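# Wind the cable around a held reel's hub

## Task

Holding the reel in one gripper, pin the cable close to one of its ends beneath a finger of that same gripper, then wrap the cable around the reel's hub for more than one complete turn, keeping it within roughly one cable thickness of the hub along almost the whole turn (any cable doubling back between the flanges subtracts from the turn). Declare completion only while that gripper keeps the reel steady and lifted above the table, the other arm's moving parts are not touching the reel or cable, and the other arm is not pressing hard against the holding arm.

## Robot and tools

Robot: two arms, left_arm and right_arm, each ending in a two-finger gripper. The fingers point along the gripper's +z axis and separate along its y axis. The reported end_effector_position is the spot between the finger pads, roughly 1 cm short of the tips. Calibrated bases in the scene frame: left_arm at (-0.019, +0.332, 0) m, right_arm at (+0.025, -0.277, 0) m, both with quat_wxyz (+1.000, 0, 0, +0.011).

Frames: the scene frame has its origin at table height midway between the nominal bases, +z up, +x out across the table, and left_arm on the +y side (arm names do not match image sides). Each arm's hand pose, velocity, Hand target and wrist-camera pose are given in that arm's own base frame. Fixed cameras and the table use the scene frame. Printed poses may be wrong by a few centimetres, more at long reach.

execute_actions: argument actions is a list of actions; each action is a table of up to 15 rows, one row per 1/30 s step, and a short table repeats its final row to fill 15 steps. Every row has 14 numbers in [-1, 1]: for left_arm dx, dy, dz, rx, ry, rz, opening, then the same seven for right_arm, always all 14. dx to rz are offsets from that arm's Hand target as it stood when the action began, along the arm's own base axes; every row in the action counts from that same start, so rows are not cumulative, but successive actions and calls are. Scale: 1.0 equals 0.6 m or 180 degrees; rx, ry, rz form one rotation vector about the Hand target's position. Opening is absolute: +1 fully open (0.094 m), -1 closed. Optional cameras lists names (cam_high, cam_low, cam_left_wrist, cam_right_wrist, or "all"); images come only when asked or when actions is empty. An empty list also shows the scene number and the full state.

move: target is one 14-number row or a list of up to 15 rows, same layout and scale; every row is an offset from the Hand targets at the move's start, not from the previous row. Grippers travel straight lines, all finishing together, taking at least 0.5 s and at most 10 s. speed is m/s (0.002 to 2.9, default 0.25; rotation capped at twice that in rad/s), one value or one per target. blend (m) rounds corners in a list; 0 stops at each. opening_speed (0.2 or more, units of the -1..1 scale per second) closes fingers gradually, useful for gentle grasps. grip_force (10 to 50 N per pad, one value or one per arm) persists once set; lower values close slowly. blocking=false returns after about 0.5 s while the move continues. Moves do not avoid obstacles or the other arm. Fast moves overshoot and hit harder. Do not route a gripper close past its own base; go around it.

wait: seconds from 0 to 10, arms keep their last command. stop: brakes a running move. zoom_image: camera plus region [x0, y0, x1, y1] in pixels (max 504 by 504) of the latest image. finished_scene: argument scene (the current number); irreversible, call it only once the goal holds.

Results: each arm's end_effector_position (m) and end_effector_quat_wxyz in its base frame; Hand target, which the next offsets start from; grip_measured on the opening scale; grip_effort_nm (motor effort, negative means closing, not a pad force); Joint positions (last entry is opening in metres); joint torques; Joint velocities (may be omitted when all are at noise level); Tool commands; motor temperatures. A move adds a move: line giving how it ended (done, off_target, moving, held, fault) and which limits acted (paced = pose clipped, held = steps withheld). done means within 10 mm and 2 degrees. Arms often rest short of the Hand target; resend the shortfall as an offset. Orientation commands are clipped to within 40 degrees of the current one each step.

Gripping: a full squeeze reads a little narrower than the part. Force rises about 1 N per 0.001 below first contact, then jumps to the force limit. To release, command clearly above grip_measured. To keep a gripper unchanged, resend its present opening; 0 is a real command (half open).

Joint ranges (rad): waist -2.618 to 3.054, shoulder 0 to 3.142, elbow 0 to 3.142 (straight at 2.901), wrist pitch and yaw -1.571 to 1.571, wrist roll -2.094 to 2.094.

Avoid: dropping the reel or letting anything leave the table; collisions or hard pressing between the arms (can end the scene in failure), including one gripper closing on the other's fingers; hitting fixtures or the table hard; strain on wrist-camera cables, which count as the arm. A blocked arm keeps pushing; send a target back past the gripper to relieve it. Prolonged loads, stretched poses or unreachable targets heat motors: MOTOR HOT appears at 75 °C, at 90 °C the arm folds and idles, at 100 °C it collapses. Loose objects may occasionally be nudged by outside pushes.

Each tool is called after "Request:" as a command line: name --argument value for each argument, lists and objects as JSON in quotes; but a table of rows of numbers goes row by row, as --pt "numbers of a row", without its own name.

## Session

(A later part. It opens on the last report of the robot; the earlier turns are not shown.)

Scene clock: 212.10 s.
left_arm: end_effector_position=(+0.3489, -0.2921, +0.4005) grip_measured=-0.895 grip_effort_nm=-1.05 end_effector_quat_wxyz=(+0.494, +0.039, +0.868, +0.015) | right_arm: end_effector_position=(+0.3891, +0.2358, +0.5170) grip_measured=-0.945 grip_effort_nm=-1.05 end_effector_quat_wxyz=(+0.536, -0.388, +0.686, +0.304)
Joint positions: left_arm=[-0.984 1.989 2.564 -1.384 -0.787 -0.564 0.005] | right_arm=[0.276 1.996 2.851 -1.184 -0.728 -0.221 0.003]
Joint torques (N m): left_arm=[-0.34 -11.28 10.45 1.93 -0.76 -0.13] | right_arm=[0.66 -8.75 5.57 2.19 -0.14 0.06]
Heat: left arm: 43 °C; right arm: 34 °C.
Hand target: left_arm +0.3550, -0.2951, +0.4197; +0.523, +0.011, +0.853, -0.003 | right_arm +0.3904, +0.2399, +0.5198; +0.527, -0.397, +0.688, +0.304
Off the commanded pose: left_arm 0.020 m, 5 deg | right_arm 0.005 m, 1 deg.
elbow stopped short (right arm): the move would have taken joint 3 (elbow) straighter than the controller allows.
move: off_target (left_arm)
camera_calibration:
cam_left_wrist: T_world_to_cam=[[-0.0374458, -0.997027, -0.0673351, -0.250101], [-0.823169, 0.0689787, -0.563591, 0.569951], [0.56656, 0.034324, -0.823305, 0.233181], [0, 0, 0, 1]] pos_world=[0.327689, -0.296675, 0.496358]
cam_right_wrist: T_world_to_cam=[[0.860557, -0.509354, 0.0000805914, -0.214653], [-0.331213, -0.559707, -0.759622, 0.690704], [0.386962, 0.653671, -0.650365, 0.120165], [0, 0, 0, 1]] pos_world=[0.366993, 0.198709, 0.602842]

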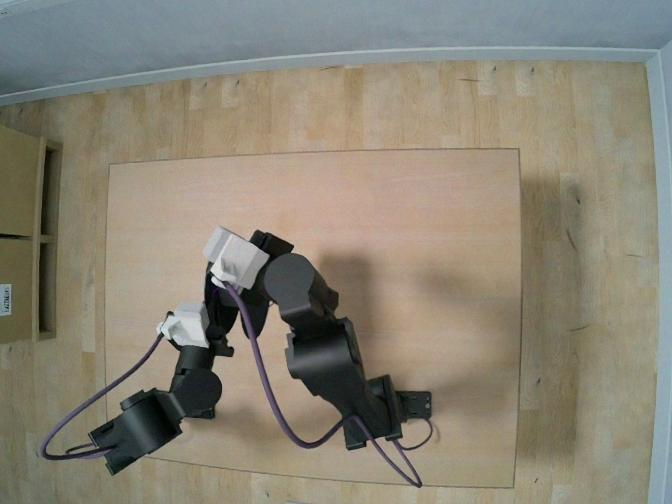

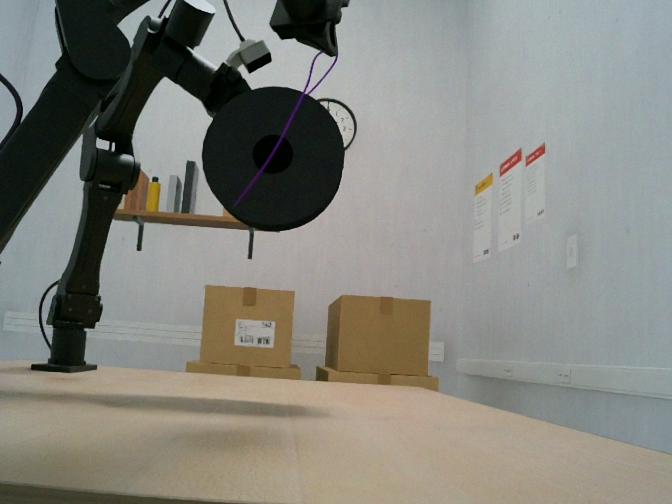

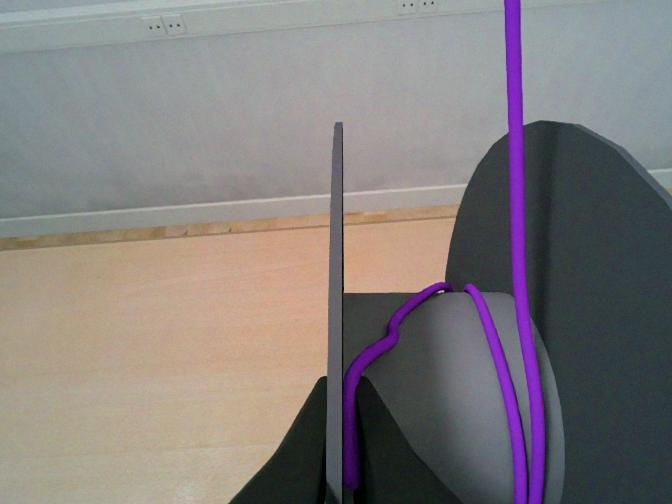

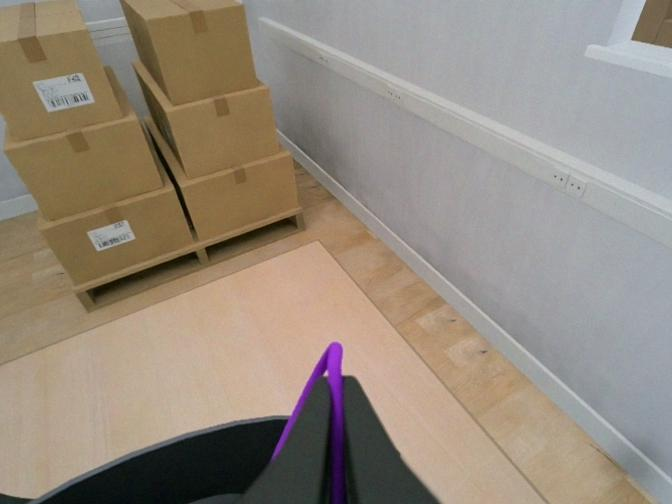

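Request:
move --pt "0 0 0 0 0 0 -1 0.1 0.025 -0.117 0 0 0 -1" --pt "0 0 0 0 0 0 -1 0.125 0.035 -0.242 0 0 0 -1" --speed 0.09 --blend '[0.03,0]' --cameras '["all"]'

Scene clock: 215.20 s.
left_arm: end_effector_position=(+0.3489, -0.2921, +0.4005) grip_measured=-0.895 grip_effort_nm=-1.05 end_effector_quat_wxyz=(+0.494, +0.039, +0.868, +0.015) | right_arm: end_effector_position=(+0.4725, +0.2607, +0.3622) grip_measured=-0.945 grip_effort_nm=-1.05 end_effector_quat_wxyz=(+0.515, -0.393, +0.698, +0.306)
Joint positions: left_arm=[-0.984 1.989 2.564 -1.384 -0.787 -0.564 0.005] | right_arm=[0.277 1.855 1.888 -0.424 -0.734 -0.245 0.003]
Joint torques (N m): left_arm=[-0.28 -11.32 10.47 1.95 -0.76 -0.14] | right_arm=[0.32 -14.45 5.94 2.18 -0.14 0]
Heat: left arm: 43 °C; right arm: 34 °C.
Hand target: left_arm +0.3550, -0.2951, +0.4197; +0.523, +0.011, +0.853, -0.003 | right_arm +0.4655, +0.2608, +0.3746; +0.527, -0.396, +0.688, +0.304
Off the commanded pose: left_arm 0.020 m, 5 deg | right_arm 0.014 m, 2 deg.
move: off_target (left_arm, right_arm)
camera_calibration:
cam_left_wrist: T_world_to_cam=[[-0.0374458, -0.997027, -0.0673351, -0.250101], [-0.823169, 0.0689787, -0.563591, 0.569951], [0.56656, 0.034324, -0.823305, 0.233181], [0, 0, 0, 1]] pos_world=[0.327689, -0.296675, 0.496358]
cam_right_wrist: T_world_to_cam=[[0.866588, -0.498576, -0.0211313, -0.271766], [-0.353739, -0.583874, -0.730726, 0.621129], [0.351984, 0.640714, -0.682344, 0.00241034], [0, 0, 0, 1]] pos_world=[0.454379, 0.225621, 0.449777]

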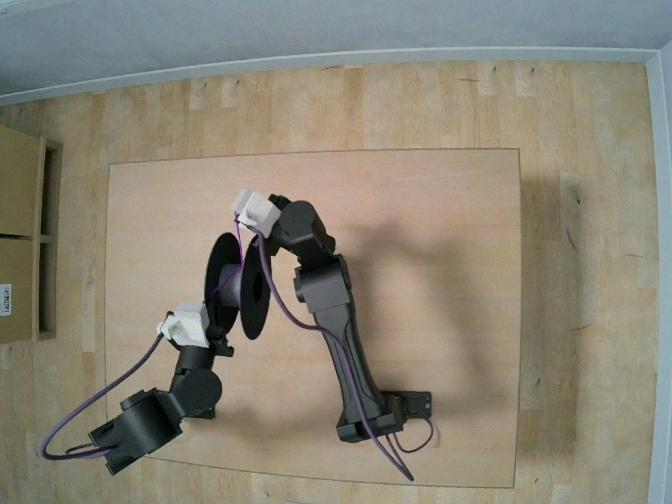

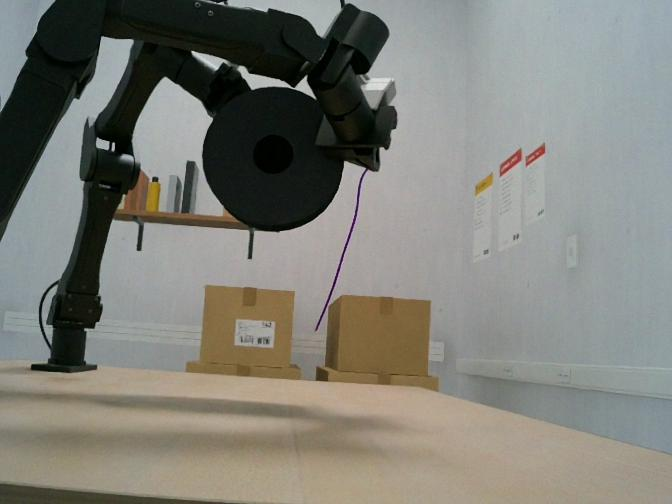

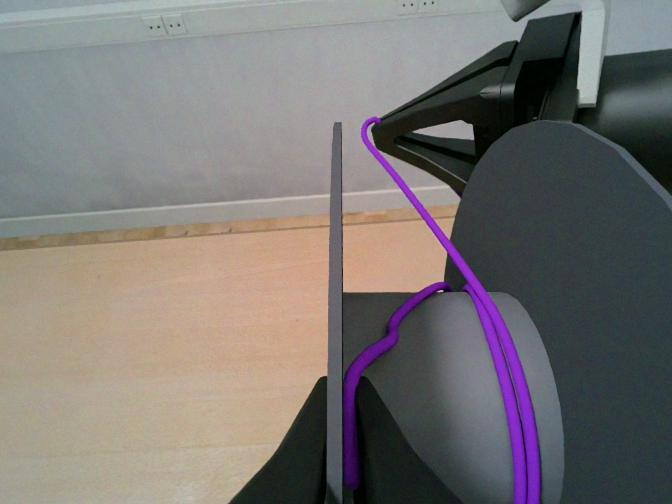

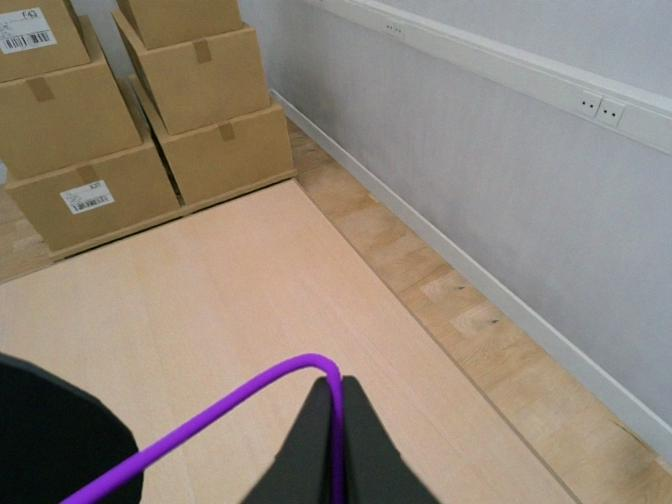

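Request:
move --pt "0 0 0 0 0 0 -1 -0.01 0.004 -0.12 0 0 0 -1" --pt "0 0 0 0 0 0 -1 -0.07 0.004 -0.23 0 0 0 -1" --speed 0.08 --blend '[0.03,0]' --cameras '["all"]'

Scene clock: 218.13 s.
left_arm: end_effector_position=(+0.3436, -0.2841, +0.3895) grip_measured=-0.895 grip_effort_nm=-1.05 end_effector_quat_wxyz=(+0.475, +0.055, +0.878, +0.041) | right_arm: end_effector_position=(+0.4264, +0.2644, +0.2491) grip_measured=-0.945 grip_effort_nm=-1.05 end_effector_quat_wxyz=(+0.540, -0.402, +0.672, +0.310)
Joint positions: left_arm=[-0.984 1.993 2.564 -1.456 -0.787 -0.564 0.005] | right_arm=[0.312 1.681 1.158 0.217 -0.725 -0.223 0.003]
Joint torques (N m): left_arm=[-0.46 -12.08 10.22 2.4 -0.79 -0.22] | right_arm=[0.66 -10.41 5.24 1.7 0.17 -0.03]
Motor temperatures (°C): left_arm=[22 27 43 39 24 21 28] | right_arm=[25 25 34 30 22 23 23]
Heat: left arm: 43 °C; right arm: 34 °C.
Hand target: left_arm +0.3550, -0.2950, +0.4198; +0.523, +0.011, +0.852, -0.003 | right_arm +0.4234, +0.2633, +0.2366; +0.527, -0.396, +0.688, +0.304
Off the commanded pose: left_arm 0.034 m, 9 deg | right_arm 0.013 m, 3 deg.
move: off_target (left_arm, right_arm)
camera_calibration:
cam_left_wrist: T_world_to_cam=[[-0.0415602, -0.990823, -0.128621, -0.216015], [-0.846008, 0.103384, -0.523052, 0.56068], [0.531549, 0.0870759, -0.84254, 0.261348], [0, 0, 0, 1]] pos_world=[0.326443, -0.294756, 0.485677]
cam_right_wrist: T_world_to_cam=[[0.877203, -0.479747, 0.0189296, -0.251882], [-0.293237, -0.566561, -0.770078, 0.503738], [0.380167, 0.669964, -0.637669, -0.0917659], [0, 0, 0, 1]] pos_world=[0.403553, 0.226039, 0.334169]

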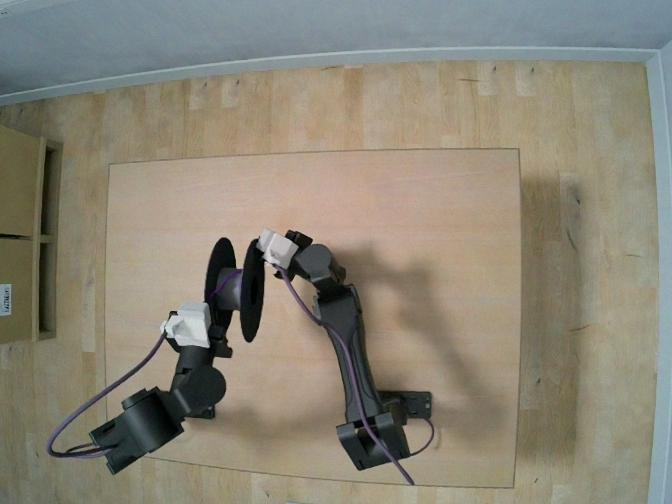

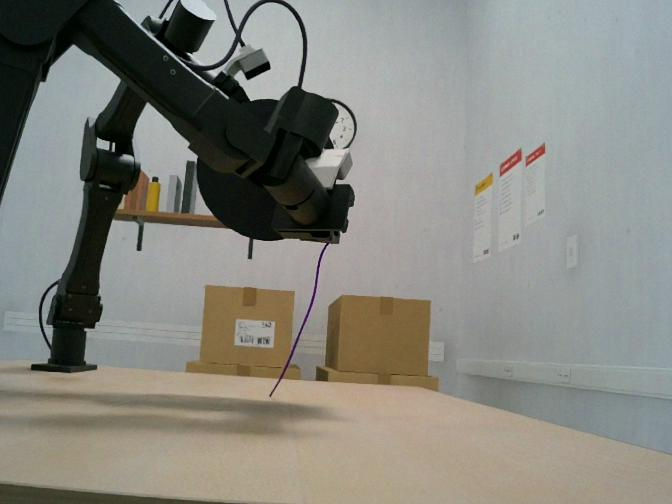

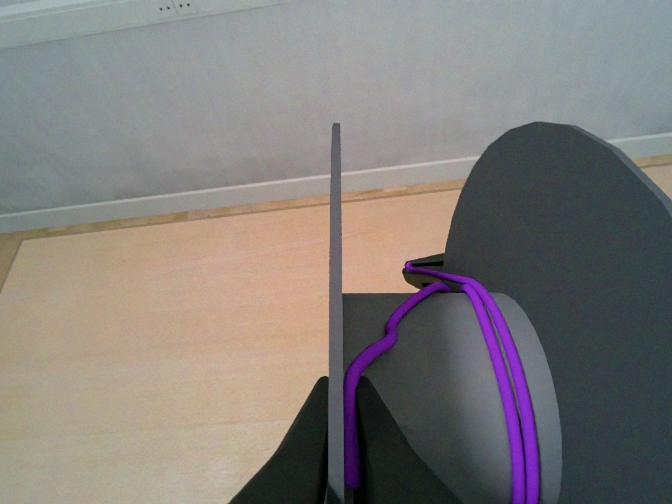

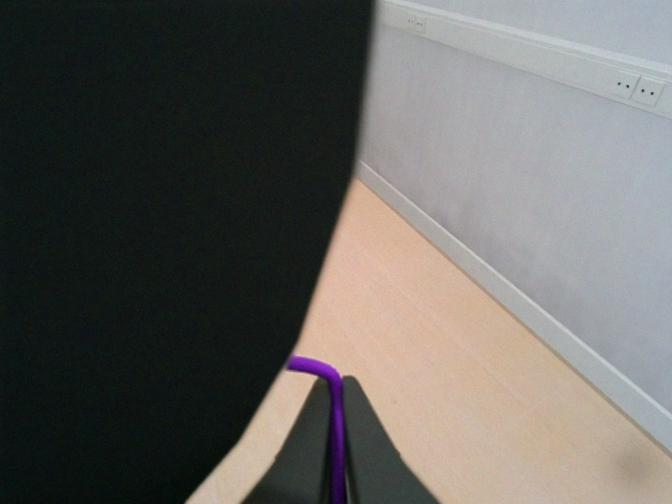

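Request:
move --pt "0 0 0 0 0 0 -1 0.015 0 0.03 0 0 0 -1" --pt "0 0 0 0 0 0 -1 0.015 0 0.03 0 0 0 -0.3" --pt "0 0 0 0 0 0 -1 -0.02 -0.22 -0.03 0 0 0 -0.3" --pt "0 0 0 0 0 0 -1 -0.2 -0.4 0.05 0 0 0 -0.3" --opening_speed 0.5 --speed '[0.04,0.05,0.12,0.2]' --cameras '["all"]'

Request:
zoom_image --camera "cam_left_wrist" --region '[300, 200, 600, 504]'

Scene clock: 225.47 s.
left_arm: end_effector_position=(+0.3489, -0.2909, +0.3980) grip_measured=-0.895 grip_effort_nm=-1.05 end_effector_quat_wxyz=(+0.492, +0.041, +0.869, +0.022) | right_arm: end_effector_position=(+0.3003, +0.0257, +0.2604) grip_measured=-0.302 grip_effort_nm=0.11 end_effector_quat_wxyz=(+0.518, -0.397, +0.694, +0.303)
Joint positions: left_arm=[-0.984 1.993 2.564 -1.395 -0.793 -0.565 0.005] | right_arm=[-0.531 1.486 1.243 -1.358 -1.288 -1.592 0.033]
Joint torques (N m): left_arm=[-0.36 -11.7 10.52 1.98 -0.71 -0.14] | right_arm=[-0.5 -5.31 7.88 -0.03 -0.77 -0.14]
Heat: left arm: 43 °C; right arm: 34 °C.
Hand target: left_arm +0.3550, -0.2950, +0.4197; +0.523, +0.011, +0.853, -0.003 | right_arm +0.3034, +0.0233, +0.2666; +0.527, -0.396, +0.688, +0.304
Off the commanded pose: left_arm 0.023 m, 6 deg | right_arm 0.007 m, 1 deg.
move: off_target (left_arm)
camera_calibration:
cam_left_wrist: T_world_to_cam=[[-0.0335108, -0.996133, -0.0812162, -0.24465], [-0.826096, 0.0733451, -0.558736, 0.568778], [0.562532, 0.0483687, -0.825359, 0.237267], [0, 0, 0, 1]] pos_world=[0.328197, -0.296898, 0.493757]
cam_right_wrist: T_world_to_cam=[[0.868494, -0.495648, -0.00719366, -0.246158], [-0.341505, -0.587754, -0.733431, 0.345745], [0.359295, 0.639437, -0.679726, 0.141346], [0, 0, 0, 1]] pos_world=[0.281075, -0.00917629, 0.347885]

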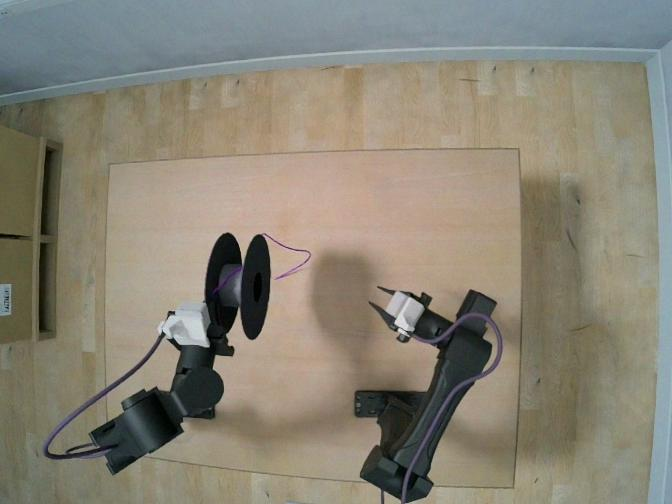

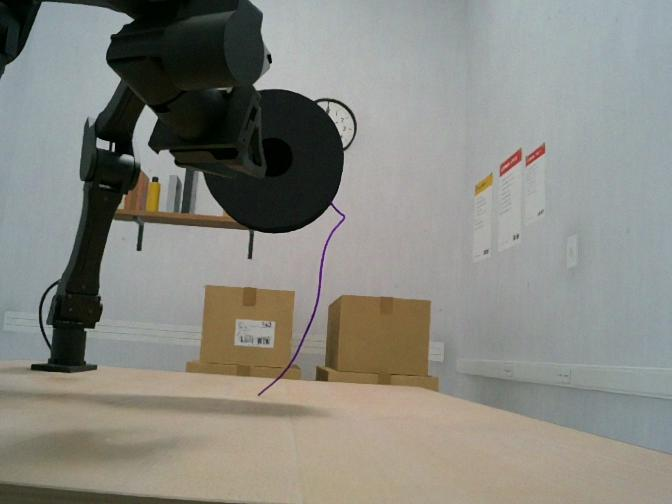

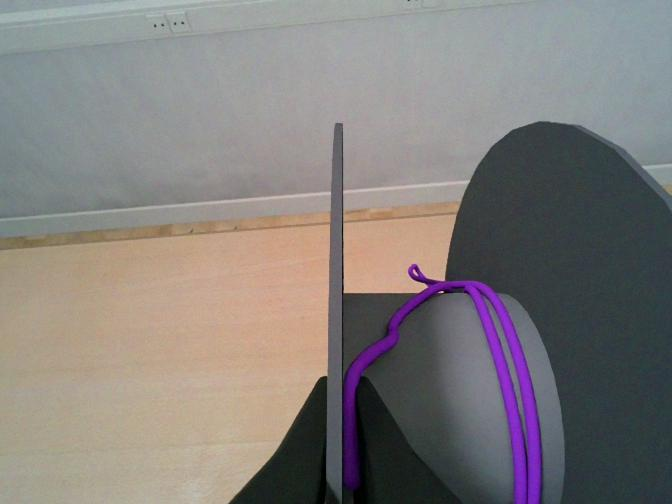

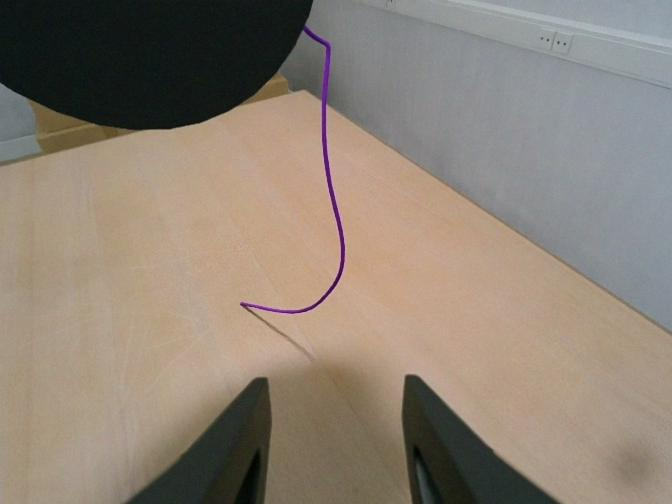

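Scaled by 1.658 from the camera's 672x504 image, which has a finer 960x720 frame.

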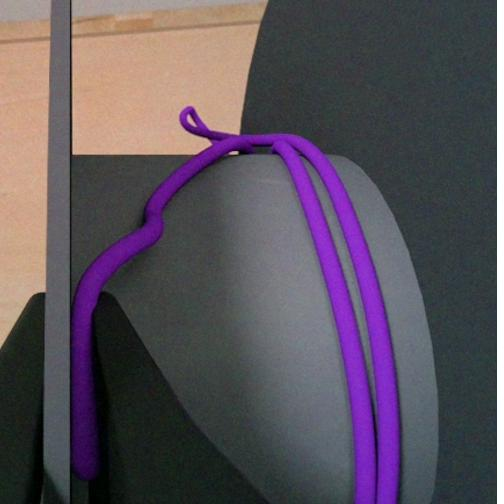

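Request:
move --target '[0,0,0,0,0,0,-1,0.278,0.061,-0.178,0.2203,-0.0489,0.1865,-0.3]' --cameras '["cam_left_wrist","cam_right_wrist"]'

Request:
zoom_image --camera "cam_right_wrist" --region '[0, 0, 400, 300]'

Scene clock: 228.60 s.
left_arm: end_effector_position=(+0.3489, -0.2909, +0.3980) grip_measured=-0.895 grip_effort_nm=-1.05 end_effector_quat_wxyz=(+0.492, +0.041, +0.869, +0.022) | right_arm: end_effector_position=(+0.4651, +0.0588, +0.1618) grip_measured=-0.302 grip_effort_nm=0.10 end_effector_quat_wxyz=(+0.538, -0.423, +0.581, +0.441)
Joint positions: left_arm=[-0.984 1.993 2.564 -1.395 -0.793 -0.565 0.005] | right_arm=[-0.271 2.445 1.973 -1.577 -1.534 -1.991 0.033]
Joint torques (N m): left_arm=[-0.32 -11.69 10.48 2 -0.7 -0.14] | right_arm=[0.42 -12.53 7.02 -0.61 -0.77 0.03]
Heat: left arm: 43 °C; right arm: 34 °C.
Hand target: left_arm +0.3550, -0.2950, +0.4197; +0.523, +0.011, +0.853, -0.003 | right_arm +0.4702, +0.0598, +0.1598; +0.570, -0.396, +0.363, +0.622
Off the commanded pose: left_arm 0.023 m, 6 deg | right_arm 0.006 m, 33 deg.
joint sent to its limit (right arm) — joint 4 (wrist pitch), lower limit; joint 5 (wrist yaw), lower limit. The joint targets are off in orientation, not in position.
move: off_target (left_arm, right_arm)
camera_calibration:
cam_left_wrist: T_world_to_cam=[[-0.0335108, -0.996133, -0.0812162, -0.24465], [-0.826096, 0.0733451, -0.558736, 0.568778], [0.562532, 0.0483687, -0.825359, 0.237267], [0, 0, 0, 1]] pos_world=[0.328197, -0.296898, 0.493757]
cam_right_wrist: T_world_to_cam=[[0.967171, -0.248006, -0.0554349, -0.426289], [-0.165529, -0.449295, -0.877915, 0.282542], [0.192821, 0.85827, -0.475597, 0.0254601], [0, 0, 0, 1]] pos_world=[0.454155, -0.000629086, 0.236525]
Images, in order (width x height): cam_left_wrist 672x504, cam_right_wrist 672x504.

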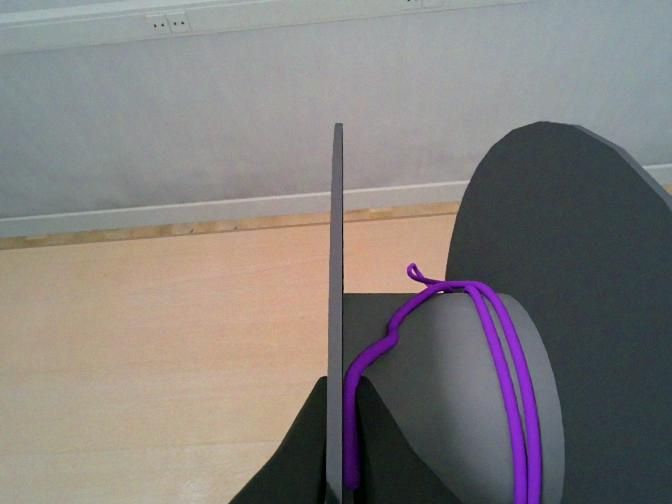

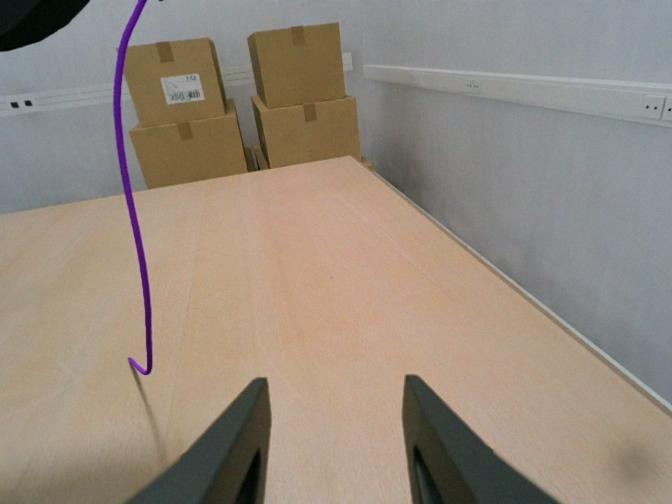

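Scaled by 1.260 from the camera's 672x504 image, which has a finer 960x720 frame.

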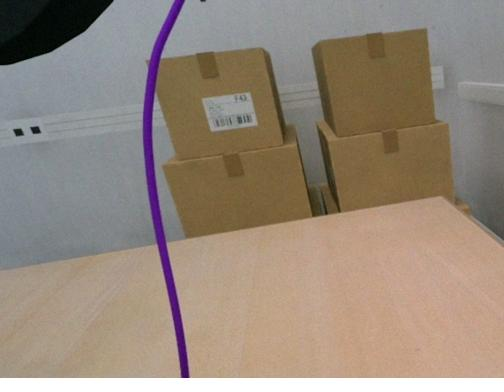

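Request:
move --target '[0,0,0,0,0,0,-1,-0.283,-0.183,0.067,0,0,-0.35,-0.3]' --cameras '["all"]'

Scene clock: 231.50 s.
left_arm: end_effector_position=(+0.3489, -0.2909, +0.3980) grip_measured=-0.895 grip_effort_nm=-1.05 end_effector_quat_wxyz=(+0.492, +0.041, +0.869, +0.022) | right_arm: end_effector_position=(+0.3011, -0.0494, +0.1933) grip_measured=-0.302 grip_effort_nm=0.10 end_effector_quat_wxyz=(+0.644, -0.281, +0.661, +0.264)
Joint positions: left_arm=[-0.984 1.993 2.564 -1.395 -0.793 -0.565 0.005] | right_arm=[-0.799 1.725 0.994 -1.346 -1.534 -2.09 0.033]
Joint torques (N m): left_arm=[-0.31 -11.66 10.59 1.99 -0.71 -0.13] | right_arm=[-0.47 -9.72 3.81 -0.52 -0.75 -0.11]
Heat: left arm: 43 °C; right arm: 34 °C.
Hand target: left_arm +0.3550, -0.2950, +0.4197; +0.523, +0.011, +0.853, -0.003 | right_arm +0.3004, -0.0500, +0.2001; +0.810, -0.148, +0.517, +0.233
Off the commanded pose: left_arm 0.023 m, 6 deg | right_arm 0.007 m, 30 deg.
joint sent to its limit (right arm) — joint 5 (wrist yaw), lower limit; joint 6 (wrist roll), lower limit. The joint targets are off in orientation, not in position.
move: off_target (left_arm, right_arm)
camera_calibration:
cam_left_wrist: T_world_to_cam=[[-0.0335108, -0.996133, -0.0812162, -0.24465], [-0.826096, 0.0733451, -0.558736, 0.568778], [0.562532, 0.0483687, -0.825359, 0.237267], [0, 0, 0, 1]] pos_world=[0.328197, -0.296898, 0.493757]
cam_right_wrist: T_world_to_cam=[[0.714334, -0.699627, 0.0157834, -0.252588], [-0.323705, -0.350337, -0.878908, 0.287109], [0.620437, 0.622725, -0.47673, 0.0247748], [0, 0, 0, 1]] pos_world=[0.257999, -0.0915604, 0.26814]

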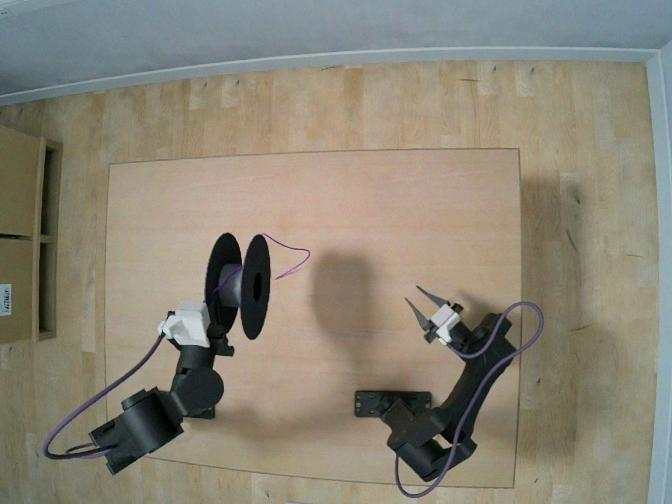

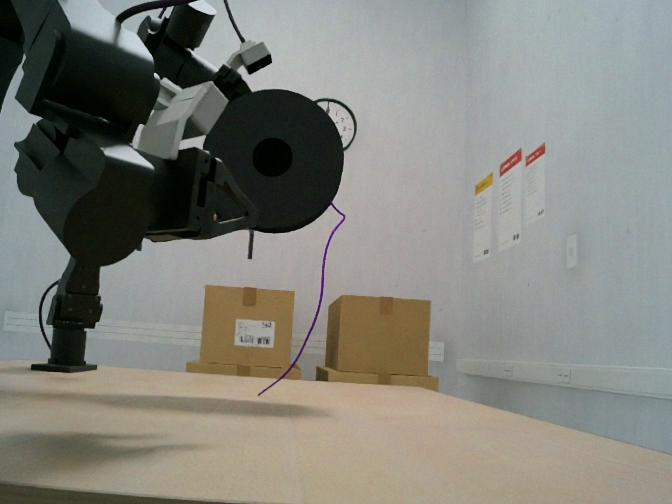

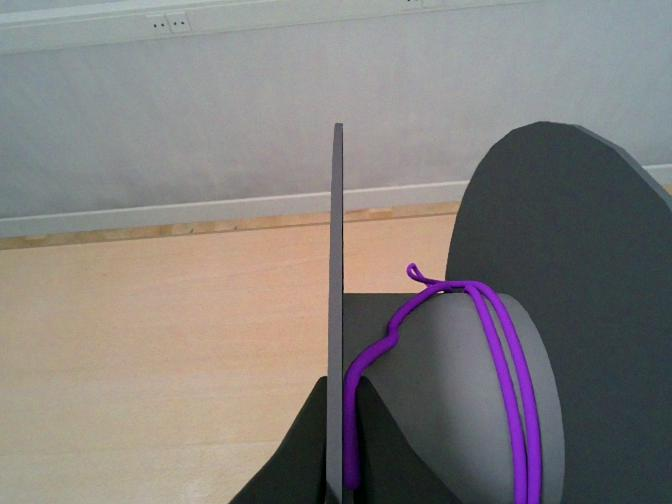

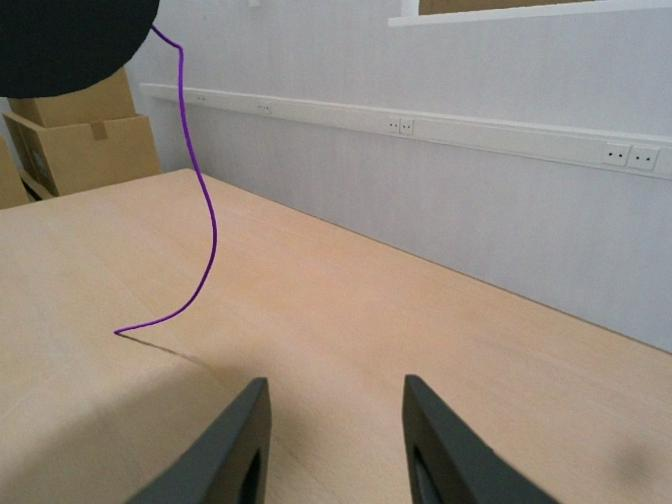

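Request:
finished_scene --scene 1

The scene is finished: the task was done.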